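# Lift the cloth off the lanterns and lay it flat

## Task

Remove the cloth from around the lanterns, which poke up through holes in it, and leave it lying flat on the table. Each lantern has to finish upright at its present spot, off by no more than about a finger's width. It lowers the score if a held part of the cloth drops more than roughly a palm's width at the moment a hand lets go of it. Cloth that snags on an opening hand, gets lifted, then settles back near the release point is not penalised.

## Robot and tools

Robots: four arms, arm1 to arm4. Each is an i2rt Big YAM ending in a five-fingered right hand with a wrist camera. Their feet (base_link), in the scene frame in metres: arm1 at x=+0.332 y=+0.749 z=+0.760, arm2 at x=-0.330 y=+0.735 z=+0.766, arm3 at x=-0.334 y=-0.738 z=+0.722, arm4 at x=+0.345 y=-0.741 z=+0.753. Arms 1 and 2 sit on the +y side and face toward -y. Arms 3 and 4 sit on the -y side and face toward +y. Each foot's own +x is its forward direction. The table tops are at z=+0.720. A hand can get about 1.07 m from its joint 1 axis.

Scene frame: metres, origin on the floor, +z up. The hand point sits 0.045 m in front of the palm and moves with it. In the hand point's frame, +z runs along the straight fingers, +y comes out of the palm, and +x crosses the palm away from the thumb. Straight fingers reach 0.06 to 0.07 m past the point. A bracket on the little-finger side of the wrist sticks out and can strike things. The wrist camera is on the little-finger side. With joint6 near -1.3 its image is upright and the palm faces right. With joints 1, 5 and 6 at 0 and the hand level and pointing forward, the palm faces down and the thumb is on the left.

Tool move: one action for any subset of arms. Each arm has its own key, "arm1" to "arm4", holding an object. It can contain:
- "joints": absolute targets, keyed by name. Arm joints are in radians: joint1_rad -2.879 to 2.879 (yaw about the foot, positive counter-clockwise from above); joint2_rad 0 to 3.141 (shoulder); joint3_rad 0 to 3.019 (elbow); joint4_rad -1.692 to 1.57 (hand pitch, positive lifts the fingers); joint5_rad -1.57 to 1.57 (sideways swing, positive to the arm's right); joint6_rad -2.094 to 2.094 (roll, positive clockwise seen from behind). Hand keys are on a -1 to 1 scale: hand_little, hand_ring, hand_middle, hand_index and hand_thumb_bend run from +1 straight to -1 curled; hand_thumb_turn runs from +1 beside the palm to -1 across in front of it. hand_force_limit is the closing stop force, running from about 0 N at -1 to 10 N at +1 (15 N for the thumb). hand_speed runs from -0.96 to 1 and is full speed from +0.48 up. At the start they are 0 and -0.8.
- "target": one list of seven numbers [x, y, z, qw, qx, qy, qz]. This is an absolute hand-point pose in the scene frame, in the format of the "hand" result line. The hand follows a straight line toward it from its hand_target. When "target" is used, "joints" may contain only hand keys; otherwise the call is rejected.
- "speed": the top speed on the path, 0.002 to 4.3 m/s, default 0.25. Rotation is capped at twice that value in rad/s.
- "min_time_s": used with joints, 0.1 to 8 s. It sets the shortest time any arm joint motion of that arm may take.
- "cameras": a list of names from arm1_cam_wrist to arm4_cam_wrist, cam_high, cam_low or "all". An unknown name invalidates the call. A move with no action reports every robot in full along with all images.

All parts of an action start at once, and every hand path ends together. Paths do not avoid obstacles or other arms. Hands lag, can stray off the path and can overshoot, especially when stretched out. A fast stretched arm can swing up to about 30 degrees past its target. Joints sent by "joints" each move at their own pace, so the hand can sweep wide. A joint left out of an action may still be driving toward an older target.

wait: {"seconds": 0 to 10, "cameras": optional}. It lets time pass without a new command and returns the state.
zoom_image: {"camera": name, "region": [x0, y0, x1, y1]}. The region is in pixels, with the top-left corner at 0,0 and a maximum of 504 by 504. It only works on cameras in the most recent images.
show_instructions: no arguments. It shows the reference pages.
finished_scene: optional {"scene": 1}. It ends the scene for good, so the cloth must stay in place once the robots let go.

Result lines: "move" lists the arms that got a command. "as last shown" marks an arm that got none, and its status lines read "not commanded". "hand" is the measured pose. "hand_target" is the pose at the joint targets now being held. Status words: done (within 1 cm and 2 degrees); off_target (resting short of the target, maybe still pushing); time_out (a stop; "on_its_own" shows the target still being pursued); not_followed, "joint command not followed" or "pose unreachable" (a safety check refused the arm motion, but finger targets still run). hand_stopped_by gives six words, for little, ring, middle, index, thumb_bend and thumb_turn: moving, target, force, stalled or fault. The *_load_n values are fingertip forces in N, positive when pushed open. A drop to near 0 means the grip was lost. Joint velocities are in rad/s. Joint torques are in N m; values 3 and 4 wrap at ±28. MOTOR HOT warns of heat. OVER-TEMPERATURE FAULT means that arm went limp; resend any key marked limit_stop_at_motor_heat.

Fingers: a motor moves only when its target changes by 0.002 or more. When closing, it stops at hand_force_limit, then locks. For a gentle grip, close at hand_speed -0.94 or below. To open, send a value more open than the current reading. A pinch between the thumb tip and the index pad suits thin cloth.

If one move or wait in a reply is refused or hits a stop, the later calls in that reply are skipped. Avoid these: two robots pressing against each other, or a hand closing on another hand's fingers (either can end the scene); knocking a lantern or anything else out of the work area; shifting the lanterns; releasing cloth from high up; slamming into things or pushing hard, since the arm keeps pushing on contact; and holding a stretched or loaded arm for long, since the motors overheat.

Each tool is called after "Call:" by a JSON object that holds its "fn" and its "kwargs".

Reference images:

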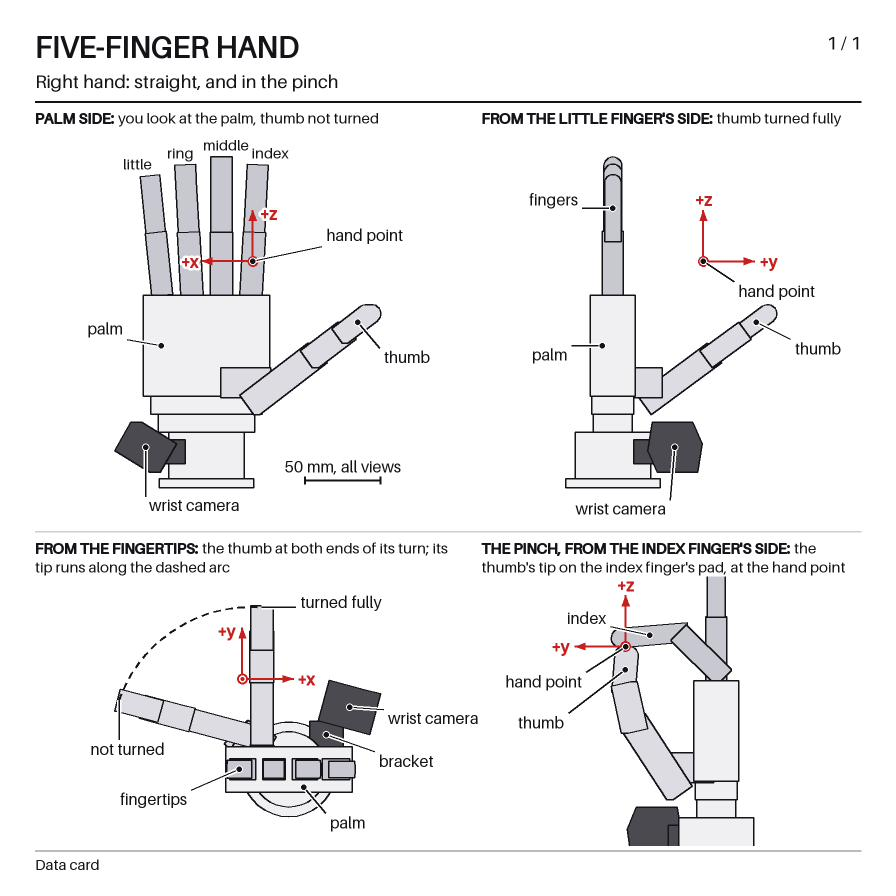

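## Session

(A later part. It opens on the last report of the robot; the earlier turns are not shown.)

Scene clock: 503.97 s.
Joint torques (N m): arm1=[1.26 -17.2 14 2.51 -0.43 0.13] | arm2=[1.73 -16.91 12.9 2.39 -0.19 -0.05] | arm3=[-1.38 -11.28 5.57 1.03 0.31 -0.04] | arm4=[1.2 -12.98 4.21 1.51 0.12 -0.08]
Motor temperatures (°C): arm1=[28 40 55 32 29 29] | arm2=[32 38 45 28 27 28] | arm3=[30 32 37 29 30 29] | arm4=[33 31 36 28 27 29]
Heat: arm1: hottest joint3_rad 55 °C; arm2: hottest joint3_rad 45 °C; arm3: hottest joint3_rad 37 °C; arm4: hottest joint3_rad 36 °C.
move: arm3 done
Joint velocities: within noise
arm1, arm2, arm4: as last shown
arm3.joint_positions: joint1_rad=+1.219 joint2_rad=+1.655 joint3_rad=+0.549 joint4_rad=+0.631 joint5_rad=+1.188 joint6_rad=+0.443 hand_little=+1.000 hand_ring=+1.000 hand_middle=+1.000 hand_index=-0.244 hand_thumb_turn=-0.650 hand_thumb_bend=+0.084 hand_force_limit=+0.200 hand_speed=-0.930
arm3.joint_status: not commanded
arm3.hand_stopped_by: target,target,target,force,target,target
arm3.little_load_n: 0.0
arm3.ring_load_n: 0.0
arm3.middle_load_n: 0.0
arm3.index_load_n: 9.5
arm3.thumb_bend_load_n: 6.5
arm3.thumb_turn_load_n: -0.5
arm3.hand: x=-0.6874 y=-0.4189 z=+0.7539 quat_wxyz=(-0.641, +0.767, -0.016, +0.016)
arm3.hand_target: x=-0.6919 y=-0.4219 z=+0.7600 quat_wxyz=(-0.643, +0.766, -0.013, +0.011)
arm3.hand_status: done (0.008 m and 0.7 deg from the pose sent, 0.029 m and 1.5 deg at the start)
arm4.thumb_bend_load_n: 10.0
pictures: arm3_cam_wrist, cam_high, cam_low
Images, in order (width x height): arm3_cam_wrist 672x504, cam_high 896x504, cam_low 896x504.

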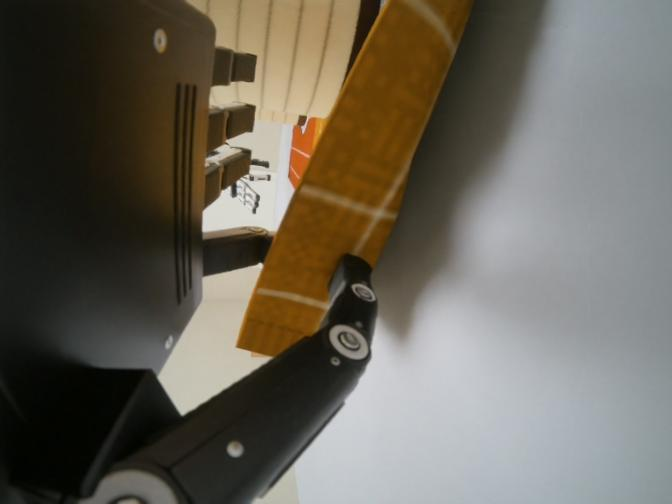

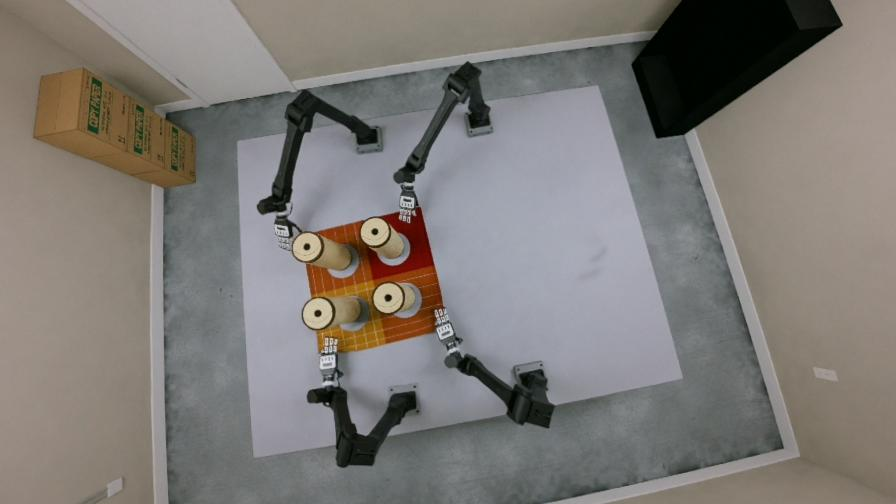

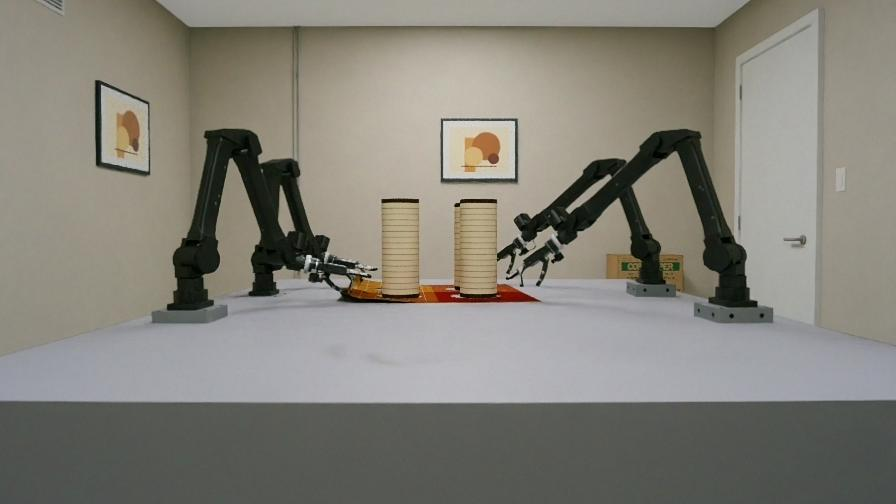

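Call:
{"fn": "move", "kwargs": {"arm1": {"target":[-0.150,0.250,0.83,-0.0294,0.0535,0.8745,-0.4799],"speed":0.1,"joints":{"hand_thumb_bend":0.5,"hand_speed":-0.85}}, "arm2": {"target":[-0.780,0.190,0.83,0.0084,-0.0152,0.876,-0.4808],"speed":0.1,"joints":{"hand_thumb_bend":0.5,"hand_speed":-0.85}}, "cameras": ["arm1_cam_wrist","arm2_cam_wrist","cam_low","cam_high"]}}

Call:
{"fn": "zoom_image", "kwargs": {"camera": "cam_low", "region": [470, 220, 590, 310]}}

Call:
{"fn": "zoom_image", "kwargs": {"camera": "cam_high", "region": [250, 170, 450, 360]}}

Scene clock: 518.47 s.
Joint torques (N m): arm1=[1.03 -16.85 14.56 1.4 -0.55 -0.07] | arm2=[1.03 -16.67 14.46 1.01 -0.57 -0.18] | arm3=[-1.49 -11.4 5.59 1.03 0.31 -0.02] | arm4=[1.2 -12.86 4.23 1.51 0.13 -0.08]
Motor temperatures (°C): arm1=[28 40 54 32 29 29] | arm2=[32 38 45 28 27 28] | arm3=[30 32 37 29 30 29] | arm4=[33 31 36 28 27 29]
Heat: arm1: hottest joint3_rad 54 °C; arm2: hottest joint3_rad 45 °C; arm3: hottest joint3_rad 37 °C; arm4: hottest joint3_rad 36 °C.
move: arm1 off_target; arm2 off_target
Joint velocities: within noise
arm1.joint_positions: joint1_rad=-0.969 joint2_rad=+1.931 joint3_rad=+1.394 joint4_rad=-0.238 joint5_rad=-0.663 joint6_rad=-0.505 hand_little=+1.000 hand_ring=+1.000 hand_middle=+1.000 hand_index=+0.200 hand_thumb_turn=-0.650 hand_thumb_bend=+0.500 hand_force_limit=+0.200 hand_speed=-0.850
arm1.joint_status: all done
arm1.hand_stopped_by: target,target,target,target,target,target
arm1.little_load_n: 0.0
arm1.ring_load_n: 0.0
arm1.middle_load_n: 0.0
arm1.index_load_n: -0.5
arm1.thumb_bend_load_n: 0.0
arm1.thumb_turn_load_n: 0.0
arm1.hand: x=-0.1267 y=+0.2559 z=+0.8149 quat_wxyz=(+0.014, -0.058, -0.881, +0.470)
arm1.hand_target: x=-0.1492 y=+0.2511 z=+0.8304 quat_wxyz=(+0.030, -0.054, -0.875, +0.480)
arm1.hand_status: off_target (0.028 m and 2.2 deg from the pose sent, 0.044 m and 12.7 deg at the start)
arm2.joint_positions: joint1_rad=-0.803 joint2_rad=+1.997 joint3_rad=+1.485 joint4_rad=-0.318 joint5_rad=-0.716 joint6_rad=-0.586 hand_little=+1.000 hand_ring=+1.000 hand_middle=+1.000 hand_index=+0.200 hand_thumb_turn=-0.650 hand_thumb_bend=+0.500 hand_force_limit=+0.200 hand_speed=-0.850
arm2.joint_status: all done
arm2.hand_stopped_by: target,target,target,target,target,target
arm2.little_load_n: 0.0
arm2.ring_load_n: 0.0
arm2.middle_load_n: 0.0
arm2.index_load_n: -0.5
arm2.thumb_bend_load_n: 0.0
arm2.thumb_turn_load_n: -0.5
arm2.hand: x=-0.7594 y=+0.1995 z=+0.8139 quat_wxyz=(-0.023, +0.009, -0.882, +0.471)
arm2.hand_target: x=-0.7792 y=+0.1911 z=+0.8305 quat_wxyz=(-0.008, +0.015, -0.876, +0.481)
arm2.hand_status: off_target (0.028 m and 2.3 deg from the pose sent, 0.034 m and 21.9 deg at the start)
arm3, arm4: as last shown
arm3.thumb_bend_load_n: 6.0
arm3.thumb_turn_load_n: 0.0
arm4.thumb_bend_load_n: 9.5
pictures: arm1_cam_wrist, arm2_cam_wrist, cam_high, cam_low
Images, in order (width x height): arm1_cam_wrist 672x504, arm2_cam_wrist 672x504, cam_high 896x504, cam_low 896x504.

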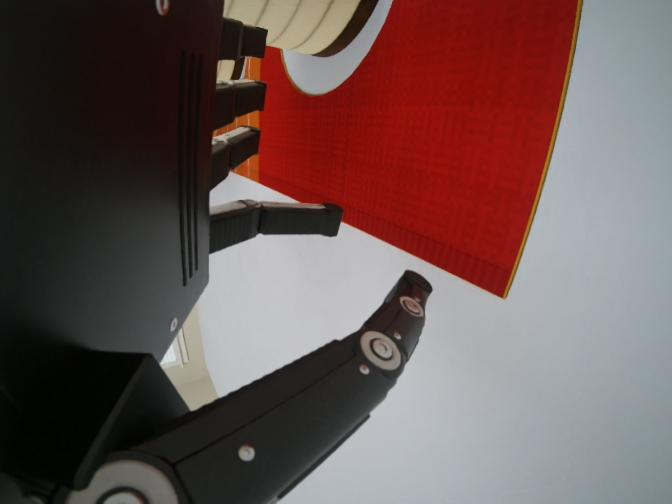

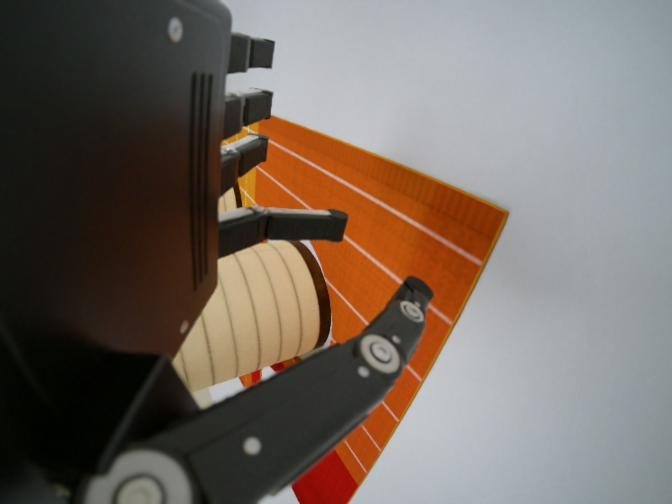

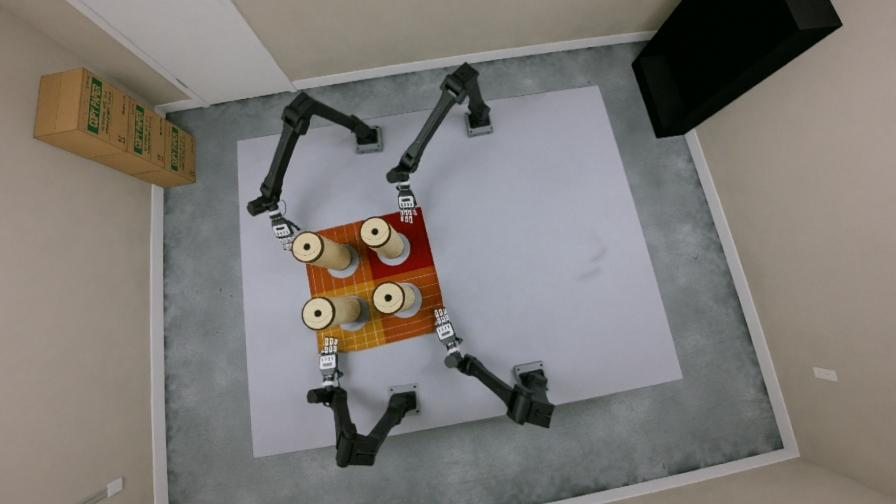

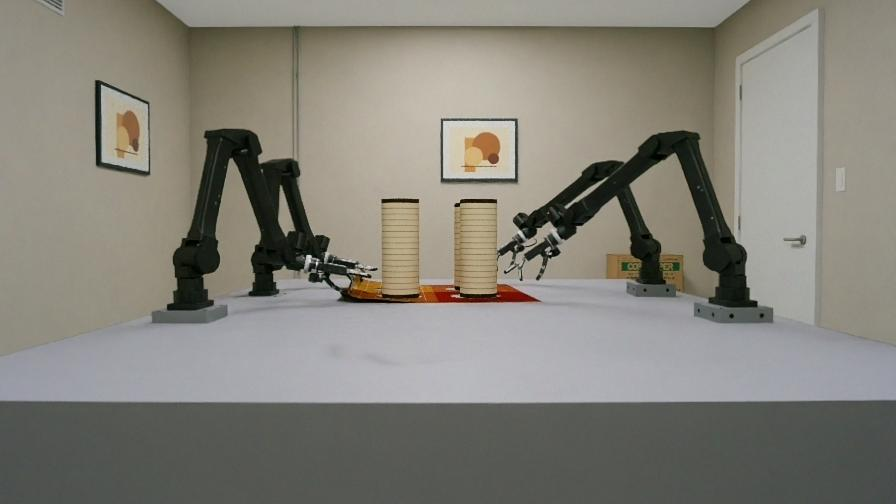

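Scaled by 4.200 from the camera's image (finer frame: 1280x720).

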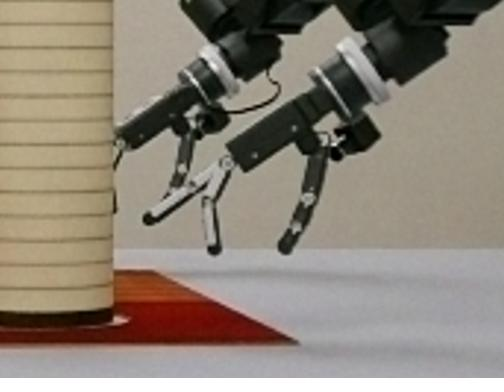

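Scaled by 2.520 from the camera's image (finer frame: 1280x720).

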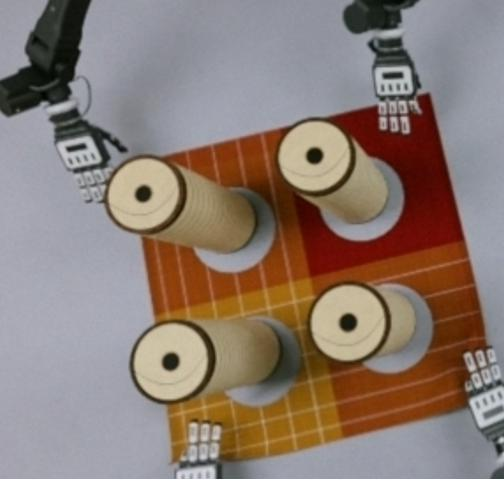

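Call:
{"fn": "move", "kwargs": {"arm1": {"target":[-0.158,0.265,0.796,-0.0294,0.0535,0.8745,-0.4799],"speed":0.1}, "arm2": {"target":[-0.780,0.200,0.796,0.0084,-0.0152,0.876,-0.4808],"speed":0.1}, "cameras": ["arm1_cam_wrist","arm2_cam_wrist","cam_low"]}}

Call:
{"fn": "zoom_image", "kwargs": {"camera": "cam_low", "region": [470, 220, 590, 310]}}

Scene clock: 535.77 s.
Joint torques (N m): arm1=[1.03 -18.61 11.26 2.15 -0.57 -0.04] | arm2=[1.14 -17.32 10.21 2.1 -0.57 -0.21] | arm3=[-1.44 -10.99 5.57 0.95 0.31 -0.02] | arm4=[1.26 -13.04 4.23 1.52 0.13 -0.07]
Motor temperatures (°C): arm1=[28 39 52 32 29 29] | arm2=[32 37 44 28 27 28] | arm3=[30 32 36 29 30 29] | arm4=[33 31 36 28 27 29]
Heat: arm1: hottest joint3_rad 52 °C; arm2: hottest joint3_rad 44 °C; arm3: hottest joint3_rad 36 °C; arm4: hottest joint3_rad 36 °C.
move: arm1 off_target; arm2 done
Joint velocities: within noise
arm1.joint_positions: joint1_rad=-0.999 joint2_rad=+1.982 joint3_rad=+1.394 joint4_rad=-0.208 joint5_rad=-0.682 joint6_rad=-0.529 hand_little=+1.000 hand_ring=+1.000 hand_middle=+1.000 hand_index=+0.200 hand_thumb_turn=-0.650 hand_thumb_bend=+0.500 hand_force_limit=+0.200 hand_speed=-0.850
arm1.joint_status: not commanded
arm1.hand_stopped_by: target,target,target,target,target,target
arm1.little_load_n: 0.0
arm1.ring_load_n: 0.0
arm1.middle_load_n: 0.0
arm1.index_load_n: 0.0
arm1.thumb_bend_load_n: 0.0
arm1.thumb_turn_load_n: -0.5
arm1.hand: x=-0.1411 y=+0.2682 z=+0.7864 quat_wxyz=(+0.013, -0.060, -0.881, +0.469)
arm1.hand_target: x=-0.1576 y=+0.2654 z=+0.7965 quat_wxyz=(+0.030, -0.053, -0.875, +0.480)
arm1.hand_status: off_target (0.020 m and 2.6 deg from the pose sent, 0.038 m and 2.2 deg at the start)
arm2.joint_positions: joint1_rad=-0.816 joint2_rad=+2.034 joint3_rad=+1.485 joint4_rad=-0.275 joint5_rad=-0.725 joint6_rad=-0.598 hand_little=+1.000 hand_ring=+1.000 hand_middle=+1.000 hand_index=+0.200 hand_thumb_turn=-0.650 hand_thumb_bend=+0.500 hand_force_limit=+0.200 hand_speed=-0.850
arm2.joint_status: not commanded
arm2.hand_stopped_by: target,target,target,target,target,target
arm2.little_load_n: 0.0
arm2.ring_load_n: 0.0
arm2.middle_load_n: -0.5
arm2.index_load_n: 0.5
arm2.thumb_bend_load_n: 0.0
arm2.thumb_turn_load_n: 0.0
arm2.hand: x=-0.7701 y=+0.2013 z=+0.7939 quat_wxyz=(-0.019, +0.011, -0.880, +0.474)
arm2.hand_target: x=-0.7800 y=+0.2002 z=+0.7961 quat_wxyz=(-0.008, +0.015, -0.877, +0.481)
arm2.hand_status: done (0.010 m and 1.5 deg from the pose sent, 0.027 m and 2.3 deg at the start)
arm3, arm4: as last shown
arm3.thumb_bend_load_n: 7.0
arm3.thumb_turn_load_n: -0.5
arm4.little_load_n: -0.5
Images, in order (width x height): arm1_cam_wrist 672x504, arm2_cam_wrist 672x504, cam_low 896x504.

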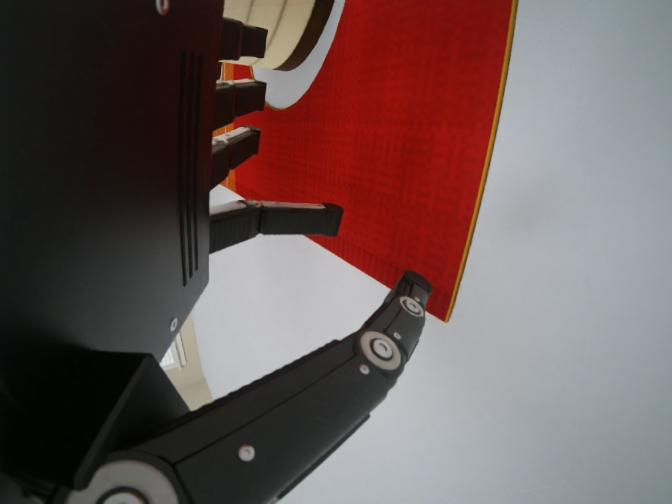

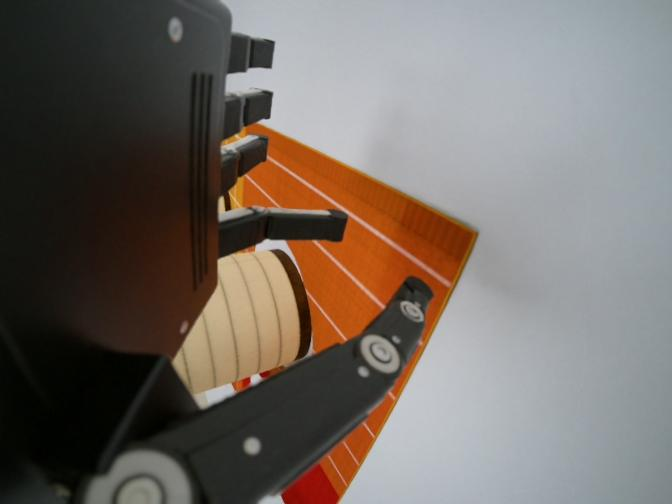

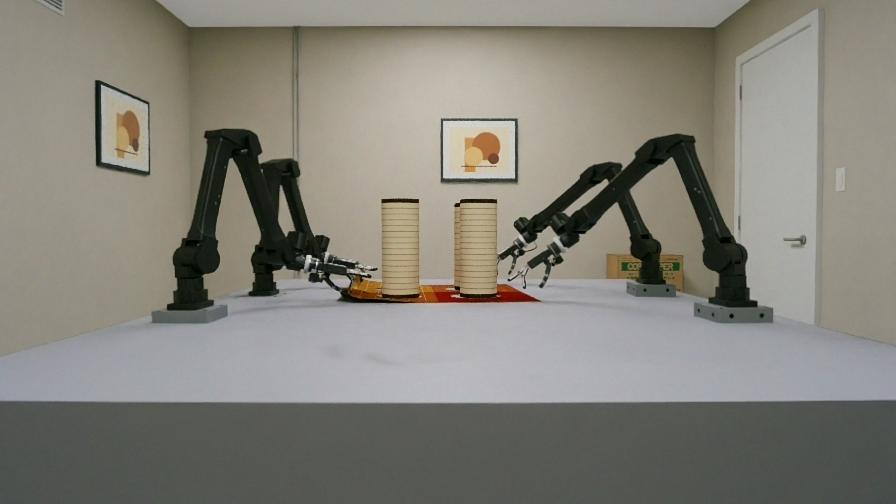

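Scaled by 4.200 from the camera's image (finer frame: 1280x720).

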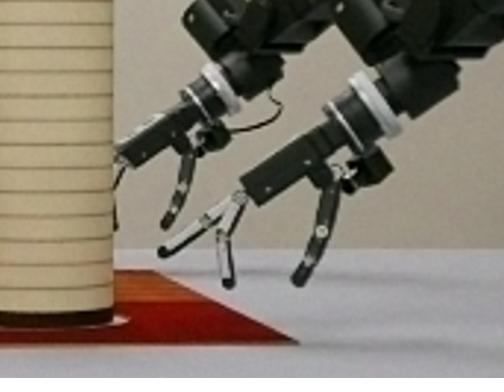

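Call:
{"fn": "move", "kwargs": {"arm1": {"target":[-0.166,0.281,0.775,-0.0294,0.0535,0.8745,-0.4799],"speed":0.08}, "arm2": {"target":[-0.780,0.205,0.772,0.0084,-0.0152,0.876,-0.4808],"speed":0.08}}}

Call:
{"fn": "move", "kwargs": {"arm1": {"target":[-0.164,0.281,0.758,-0.0294,0.0535,0.8745,-0.4799],"speed":0.05}, "arm2": {"target":[-0.780,0.205,0.758,0.0084,-0.0152,0.876,-0.4808],"speed":0.05}, "cameras": ["arm1_cam_wrist","arm2_cam_wrist","cam_low"]}}

Call:
{"fn": "zoom_image", "kwargs": {"camera": "cam_low", "region": [470, 220, 590, 310]}}

Scene clock: 549.03 s.
Joint torques (N m): arm1=[1.08 -18.08 9.69 2.45 -0.55 -0.05] | arm2=[0.67 -17.38 8.54 2.1 -0.56 -0.21] | arm3=[-1.38 -11.16 5.6 1.02 0.31 -0.02] | arm4=[1.26 -12.92 4.21 1.51 0.13 -0.08]
Motor temperatures (°C): arm1=[28 39 50 32 29 29] | arm2=[32 37 43 28 28 28] | arm3=[30 32 36 29 30 29] | arm4=[33 31 36 28 27 29]
Heat: arm1: hottest joint3_rad 50 °C; arm2: hottest joint3_rad 43 °C; arm3: hottest joint3_rad 36 °C; arm4: hottest joint3_rad 36 °C.
move: arm1 off_target; arm2 done
Joint velocities: within noise
arm1.joint_positions: joint1_rad=-1.028 joint2_rad=+2.006 joint3_rad=+1.394 joint4_rad=-0.180 joint5_rad=-0.703 joint6_rad=-0.554 hand_little=+1.000 hand_ring=+1.000 hand_middle=+1.000 hand_index=+0.200 hand_thumb_turn=-0.650 hand_thumb_bend=+0.500 hand_force_limit=+0.200 hand_speed=-0.850
arm1.joint_status: not commanded
arm1.hand_stopped_by: target,target,target,target,target,target
arm1.little_load_n: 0.0
arm1.ring_load_n: 0.0
arm1.middle_load_n: -0.5
arm1.index_load_n: 0.0
arm1.thumb_bend_load_n: 0.0
arm1.thumb_turn_load_n: 0.0
arm1.hand: x=-0.1556 y=+0.2792 z=+0.7752 quat_wxyz=(+0.019, -0.057, -0.878, +0.474)
arm1.hand_target: x=-0.1658 y=+0.2810 z=+0.7751 quat_wxyz=(+0.029, -0.053, -0.875, +0.480)
arm1.hand_status: off_target (0.011 m and 1.4 deg from the pose sent, 0.030 m and 2.6 deg at the start)
arm2.joint_positions: joint1_rad=-0.820 joint2_rad=+2.061 joint3_rad=+1.475 joint4_rad=-0.225 joint5_rad=-0.729 joint6_rad=-0.604 hand_little=+1.000 hand_ring=+1.000 hand_middle=+1.000 hand_index=+0.200 hand_thumb_turn=-0.650 hand_thumb_bend=+0.500 hand_force_limit=+0.200 hand_speed=-0.850
arm2.joint_status: not commanded
arm2.hand_stopped_by: target,target,target,target,target,target
arm2.little_load_n: -0.5
arm2.ring_load_n: 0.0
arm2.middle_load_n: 0.0
arm2.index_load_n: -0.5
arm2.thumb_bend_load_n: 0.0
arm2.thumb_turn_load_n: -0.5
arm2.hand: x=-0.7744 y=+0.2005 z=+0.7777 quat_wxyz=(-0.013, +0.015, -0.877, +0.479)
arm2.hand_target: x=-0.7800 y=+0.2052 z=+0.7720 quat_wxyz=(-0.008, +0.015, -0.877, +0.481)
arm2.hand_status: done (0.009 m and 0.6 deg from the pose sent, 0.024 m and 1.5 deg at the start)
arm3, arm4: as last shown
arm3.ring_load_n: -0.5
arm3.thumb_bend_load_n: 6.5
arm3.thumb_turn_load_n: 0.0
arm4.little_load_n: 0.0
pictures: none

Scene clock: 550.03 s.
Joint torques (N m): arm1=[1.38 -18.14 8.84 2.15 -0.56 -0.05] | arm2=[0.97 -17.44 8.38 2.17 -0.56 -0.2] | arm3=[-1.32 -11.22 5.53 1.07 0.3 -0.03] | arm4=[1.2 -12.92 4.23 1.51 0.13 -0.07]
Motor temperatures (°C): arm1=[28 39 50 32 29 29] | arm2=[32 37 43 28 28 28] | arm3=[30 32 36 29 30 29] | arm4=[33 31 36 28 27 29]
Heat: arm1: hottest joint3_rad 50 °C; arm2: hottest joint3_rad 43 °C; arm3: hottest joint3_rad 36 °C; arm4: hottest joint3_rad 36 °C.
move: arm1 done; arm2 done
Joint velocities: within noise
arm1.joint_positions: joint1_rad=-1.028 joint2_rad=+2.029 joint3_rad=+1.385 joint4_rad=-0.141 joint5_rad=-0.703 joint6_rad=-0.555 hand_little=+1.000 hand_ring=+1.000 hand_middle=+1.000 hand_index=+0.200 hand_thumb_turn=-0.650 hand_thumb_bend=+0.500 hand_force_limit=+0.200 hand_speed=-0.850
arm1.joint_status: not commanded
arm1.hand_stopped_by: target,target,target,target,target,target
arm1.little_load_n: 0.0
arm1.ring_load_n: 0.0
arm1.middle_load_n: 0.0
arm1.index_load_n: 0.0
arm1.thumb_bend_load_n: 0.0
arm1.thumb_turn_load_n: 0.0
arm1.hand: x=-0.1569 y=+0.2784 z=+0.7612 quat_wxyz=(+0.022, -0.055, -0.877, +0.476)
arm1.hand_target: x=-0.1639 y=+0.2810 z=+0.7582 quat_wxyz=(+0.029, -0.053, -0.875, +0.480)
arm1.hand_status: done (0.008 m and 1.0 deg from the pose sent, 0.019 m and 1.4 deg at the start)
arm2.joint_positions: joint1_rad=-0.820 joint2_rad=+2.081 joint3_rad=+1.468 joint4_rad=-0.198 joint5_rad=-0.729 joint6_rad=-0.604 hand_little=+1.000 hand_ring=+1.000 hand_middle=+1.000 hand_index=+0.200 hand_thumb_turn=-0.650 hand_thumb_bend=+0.500 hand_force_limit=+0.200 hand_speed=-0.850
arm2.joint_status: not commanded
arm2.hand_stopped_by: target,target,target,target,target,target
arm2.little_load_n: 0.0
arm2.ring_load_n: 0.0
arm2.middle_load_n: 0.0
arm2.index_load_n: 0.0
arm2.thumb_bend_load_n: 0.0
arm2.thumb_turn_load_n: 0.0
arm2.hand: x=-0.7747 y=+0.2002 z=+0.7645 quat_wxyz=(-0.013, +0.016, -0.877, +0.479)
arm2.hand_target: x=-0.7798 y=+0.2050 z=+0.7579 quat_wxyz=(-0.009, +0.015, -0.877, +0.481)
arm2.hand_status: done (0.010 m and 0.6 deg from the pose sent, 0.021 m and 0.6 deg at the start)
arm3, arm4: as last shown
arm3.ring_load_n: 0.0
arm3.thumb_turn_load_n: -0.5
Images, in order (width x height): arm1_cam_wrist 672x504, arm2_cam_wrist 672x504, cam_low 896x504.

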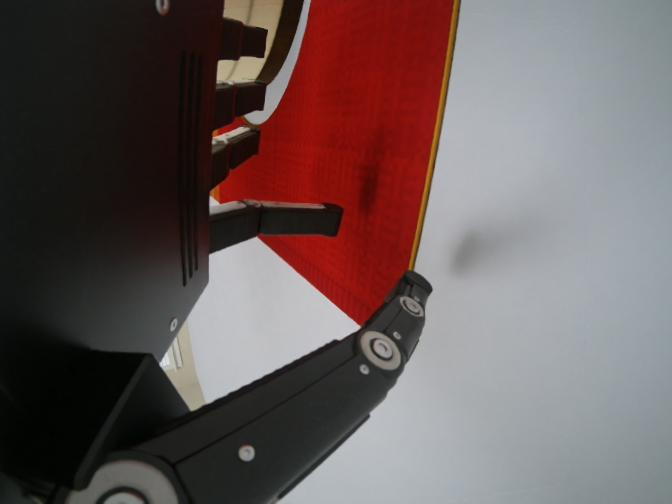

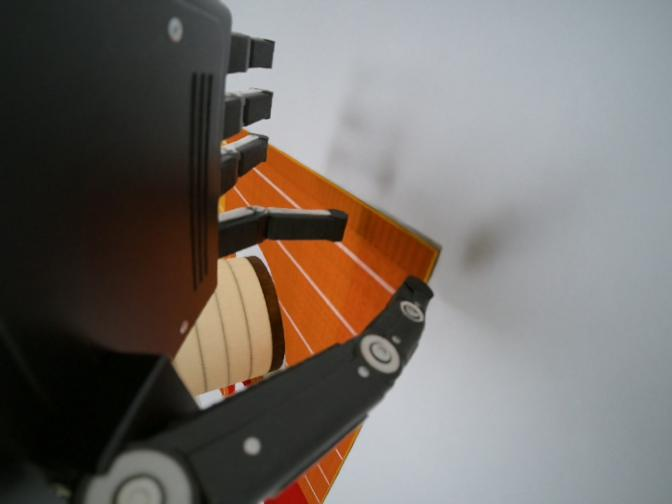

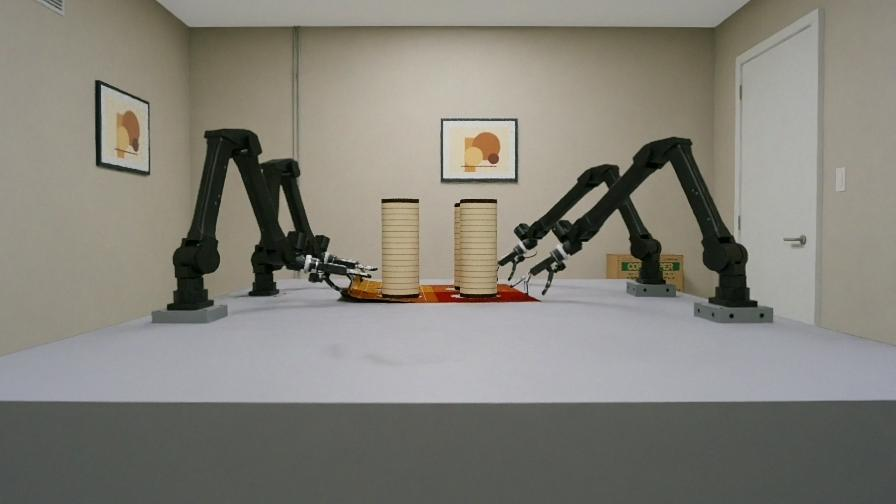

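Scaled by 4.200 from the camera's image (finer frame: 1280x720).

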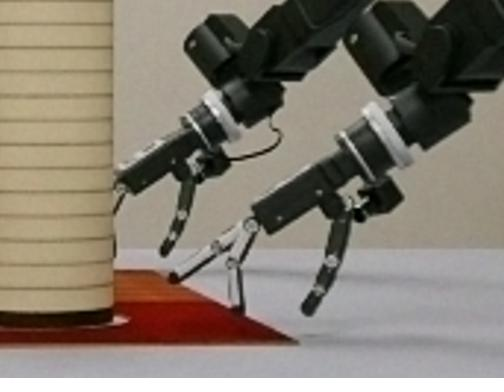

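Call:
{"fn": "move", "kwargs": {"arm1": {"target":[-0.164,0.282,0.738,-0.0294,0.0535,0.8745,-0.4799],"speed":0.05}, "arm2": {"target":[-0.780,0.208,0.743,0.0084,-0.0152,0.876,-0.4808],"speed":0.05}, "cameras": ["arm1_cam_wrist","arm2_cam_wrist","cam_low"]}}

Call:
{"fn": "zoom_image", "kwargs": {"camera": "cam_low", "region": [470, 220, 590, 310]}}

Scene clock: 555.97 s.
Joint torques (N m): arm1=[0.97 -18.2 8.46 2.03 -0.39 -0.05] | arm2=[0.91 -17.38 8.17 2.09 -0.51 -0.21] | arm3=[-1.26 -11.22 5.55 1.03 0.31 -0.01] | arm4=[1.32 -12.98 4.22 1.52 0.13 -0.07]
Motor temperatures (°C): arm1=[28 39 49 32 29 29] | arm2=[32 37 42 28 28 28] | arm3=[30 32 36 29 30 29] | arm4=[33 31 36 28 27 29]
Heat: arm1: hottest joint3_rad 49 °C; arm2: hottest joint3_rad 42 °C; arm3: hottest joint3_rad 36 °C; arm4: hottest joint3_rad 36 °C.
move: arm1 off_target; arm2 done
Joint velocities: within noise
arm1.joint_positions: joint1_rad=-1.028 joint2_rad=+2.056 joint3_rad=+1.376 joint4_rad=-0.095 joint5_rad=-0.708 joint6_rad=-0.555 hand_little=+1.000 hand_ring=+1.000 hand_middle=+1.000 hand_index=+0.200 hand_thumb_turn=-0.650 hand_thumb_bend=+0.500 hand_force_limit=+0.200 hand_speed=-0.850
arm1.joint_status: not commanded
arm1.hand_stopped_by: target,target,target,target,target,target
arm1.little_load_n: 0.0
arm1.ring_load_n: 0.0
arm1.middle_load_n: 0.0
arm1.index_load_n: 0.0
arm1.thumb_bend_load_n: 0.0
arm1.thumb_turn_load_n: 0.0
arm1.hand: x=-0.1577 y=+0.2772 z=+0.7454 quat_wxyz=(+0.024, -0.052, -0.875, +0.480)
arm1.hand_target: x=-0.1637 y=+0.2821 z=+0.7380 quat_wxyz=(+0.029, -0.053, -0.875, +0.480)
arm1.hand_status: off_target (0.011 m and 0.7 deg from the pose sent, 0.024 m and 1.0 deg at the start)
arm2.joint_positions: joint1_rad=-0.823 joint2_rad=+2.100 joint3_rad=+1.455 joint4_rad=-0.166 joint5_rad=-0.734 joint6_rad=-0.607 hand_little=+1.000 hand_ring=+1.000 hand_middle=+1.000 hand_index=+0.200 hand_thumb_turn=-0.650 hand_thumb_bend=+0.500 hand_force_limit=+0.200 hand_speed=-0.850
arm2.joint_status: not commanded
arm2.hand_stopped_by: target,target,target,target,target,target
arm2.little_load_n: 0.0
arm2.ring_load_n: 0.0
arm2.middle_load_n: 0.0
arm2.index_load_n: 0.0
arm2.thumb_bend_load_n: 0.0
arm2.thumb_turn_load_n: 0.0
arm2.hand: x=-0.7748 y=+0.2026 z=+0.7500 quat_wxyz=(-0.013, +0.016, -0.877, +0.480)
arm2.hand_target: x=-0.7797 y=+0.2081 z=+0.7429 quat_wxyz=(-0.009, +0.015, -0.877, +0.481)
arm2.hand_status: done (0.010 m and 0.5 deg from the pose sent, 0.024 m and 0.5 deg at the start)
arm3, arm4: as last shown
arm3.index_load_n: 9.0
arm3.thumb_turn_load_n: 0.0
Images, in order (width x height): arm1_cam_wrist 672x504, arm2_cam_wrist 672x504, cam_low 896x504.

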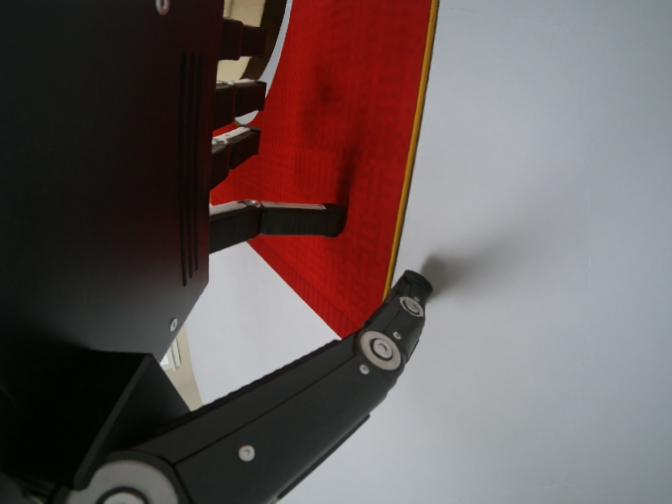

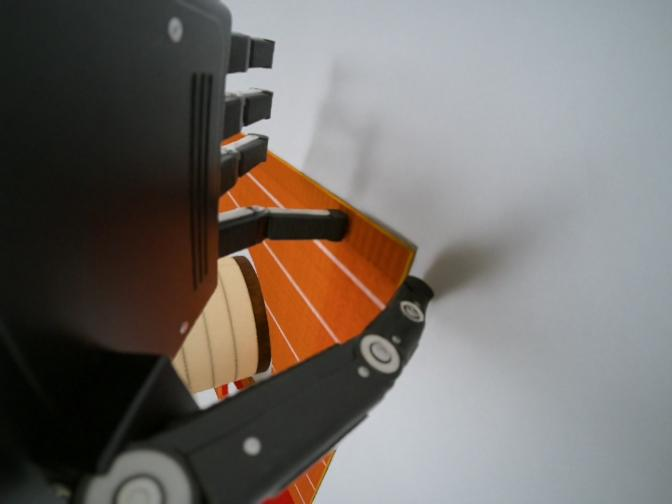

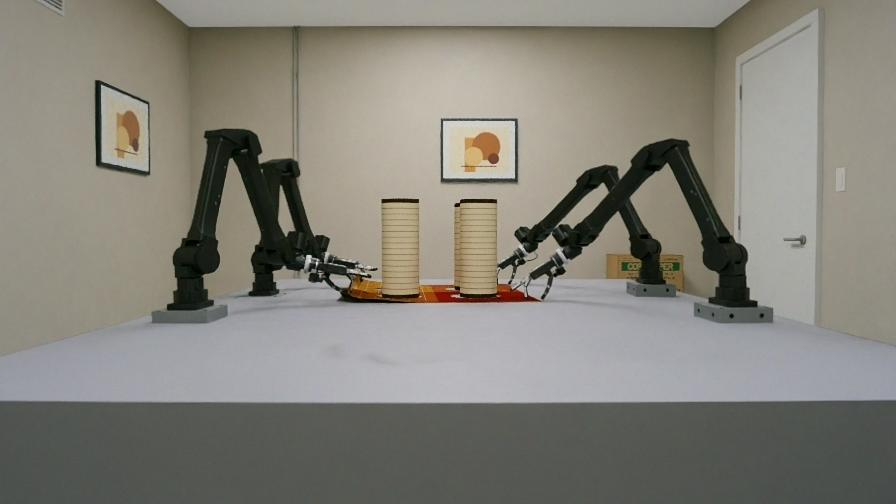

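Scaled by 4.200 from the camera's image (finer frame: 1280x720).

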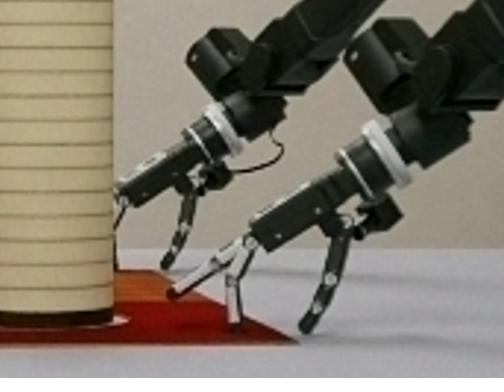

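Call:
{"fn": "move", "kwargs": {"arm1": {"target":[-0.164,0.278,0.736,-0.0294,0.0535,0.8745,-0.4799],"speed":0.05}, "arm2": {"target":[-0.780,0.204,0.738,0.0084,-0.0152,0.876,-0.4808],"speed":0.05}, "cameras": ["arm1_cam_wrist","arm2_cam_wrist","cam_low"]}}

Call:
{"fn": "zoom_image", "kwargs": {"camera": "cam_low", "region": [490, 250, 560, 310]}}

Scene clock: 562.93 s.
Joint torques (N m): arm1=[1.32 -17.79 9.05 2.11 -0.31 0.01] | arm2=[1.32 -16.67 8.73 2.06 -0.37 -0.16] | arm3=[-1.44 -11.34 5.63 1.02 0.31 -0.01] | arm4=[1.14 -12.92 4.23 1.52 0.13 -0.08]
Motor temperatures (°C): arm1=[28 40 48 32 29 29] | arm2=[32 37 42 28 28 28] | arm3=[30 32 36 29 30 29] | arm4=[33 31 36 28 27 29]
Heat: arm1: hottest joint3_rad 48 °C; arm2: hottest joint3_rad 42 °C; arm3: hottest joint3_rad 36 °C; arm4: hottest joint3_rad 36 °C.
move: arm1 off_target; arm2 off_target
Joint velocities: within noise
arm1.joint_positions: joint1_rad=-1.028 joint2_rad=+2.056 joint3_rad=+1.376 joint4_rad=-0.092 joint5_rad=-0.707 joint6_rad=-0.555 hand_little=+1.000 hand_ring=+1.000 hand_middle=+1.000 hand_index=+0.200 hand_thumb_turn=-0.650 hand_thumb_bend=+0.500 hand_force_limit=+0.200 hand_speed=-0.850
arm1.joint_status: not commanded
arm1.hand_stopped_by: target,target,target,target,target,target
arm1.little_load_n: 0.0
arm1.ring_load_n: 0.0
arm1.middle_load_n: 0.0
arm1.index_load_n: 0.0
arm1.thumb_bend_load_n: 0.0
arm1.thumb_turn_load_n: 0.0
arm1.hand: x=-0.1583 y=+0.2769 z=+0.7454 quat_wxyz=(+0.025, -0.052, -0.875, +0.481)
arm1.hand_target: x=-0.1636 y=+0.2781 z=+0.7360 quat_wxyz=(+0.029, -0.053, -0.875, +0.480)
arm1.hand_status: off_target (0.011 m and 0.5 deg from the pose sent, 0.011 m and 0.6 deg at the start)
arm2.joint_positions: joint1_rad=-0.823 joint2_rad=+2.103 joint3_rad=+1.455 joint4_rad=-0.156 joint5_rad=-0.734 joint6_rad=-0.607 hand_little=+1.000 hand_ring=+1.000 hand_middle=+1.000 hand_index=+0.200 hand_thumb_turn=-0.650 hand_thumb_bend=+0.500 hand_force_limit=+0.200 hand_speed=-0.850
arm2.joint_status: not commanded
arm2.hand_stopped_by: target,target,target,target,target,target
arm2.little_load_n: 0.0
arm2.ring_load_n: 0.0
arm2.middle_load_n: 0.0
arm2.index_load_n: 0.0
arm2.thumb_bend_load_n: 0.0
arm2.thumb_turn_load_n: 0.0
arm2.hand: x=-0.7762 y=+0.2014 z=+0.7495 quat_wxyz=(-0.010, +0.018, -0.876, +0.483)
arm2.hand_target: x=-0.7797 y=+0.2042 z=+0.7380 quat_wxyz=(-0.008, +0.015, -0.877, +0.481)
arm2.hand_status: off_target (0.012 m and 0.4 deg from the pose sent, 0.013 m and 0.5 deg at the start)
arm3: as last shown
arm3.index_load_n: 9.5
arm4.joint_positions: joint1_rad=+1.088 joint2_rad=+1.817 joint3_rad=+0.701 joint4_rad=+0.833 joint5_rad=+0.830 joint6_rad=+0.223 hand_little=+1.000 hand_ring=+1.000 hand_middle=+0.990 hand_index=-0.224 hand_thumb_turn=-0.650 hand_thumb_bend=+0.086 hand_force_limit=+0.400 hand_speed=-0.900
arm4.joint_status: not commanded
arm4.hand_stopped_by: target,target,target,force,target,target
arm4.little_load_n: 0.0
arm4.ring_load_n: 0.0
arm4.middle_load_n: 0.0
arm4.index_load_n: 21.5
arm4.thumb_bend_load_n: 9.5
arm4.thumb_turn_load_n: -0.5
arm4.hand: x=-0.1043 y=-0.3855 z=+0.7787 quat_wxyz=(-0.636, +0.761, +0.093, -0.082)
arm4.hand_target: x=-0.1071 y=-0.3899 z=+0.7851 quat_wxyz=(-0.637, +0.759, +0.100, -0.084)
arm4.hand_status: not commanded
Images, in order (width x height): arm1_cam_wrist 672x504, arm2_cam_wrist 672x504, cam_low 896x504.

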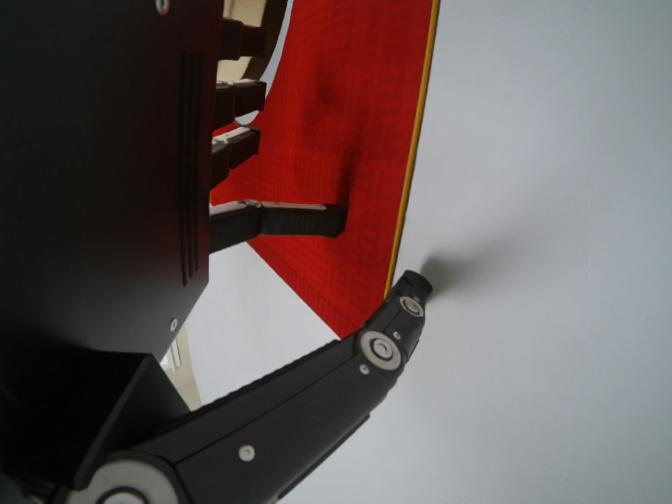

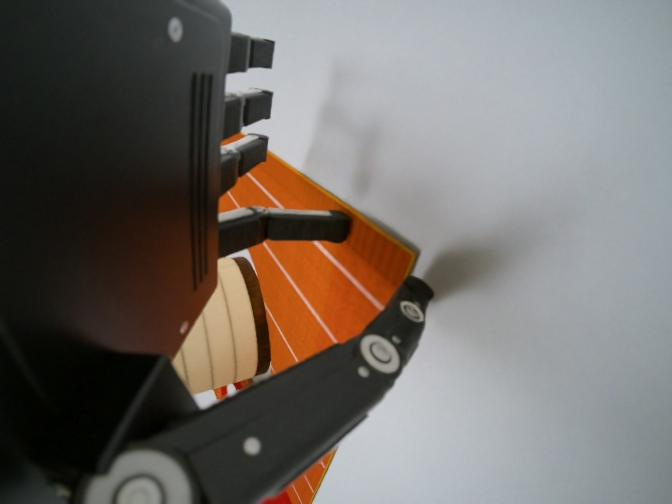

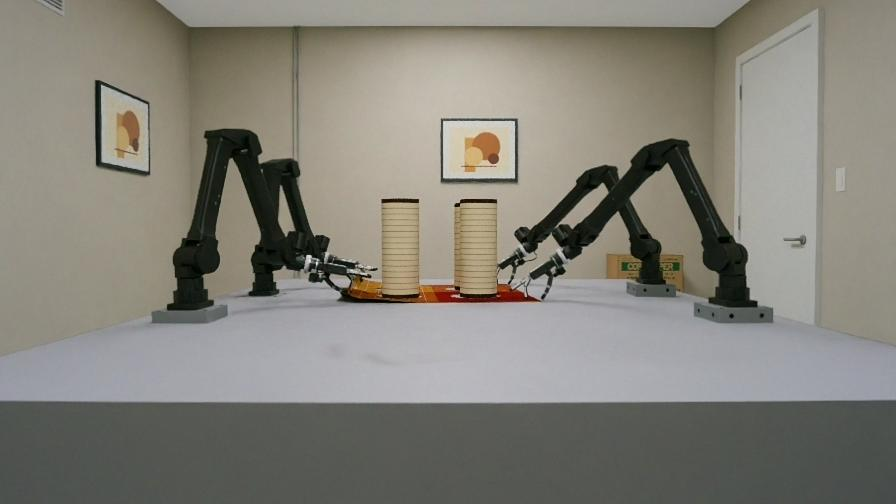

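Scaled by 7.200 from the camera's image (finer frame: 1280x720).

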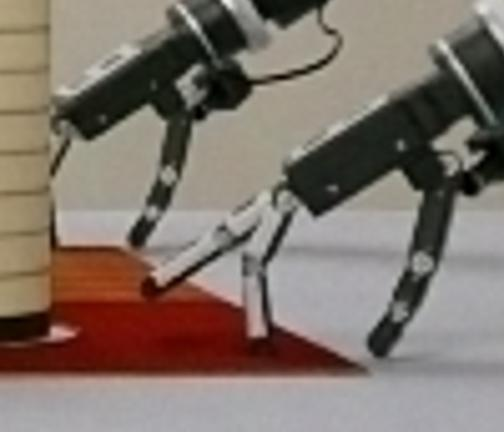

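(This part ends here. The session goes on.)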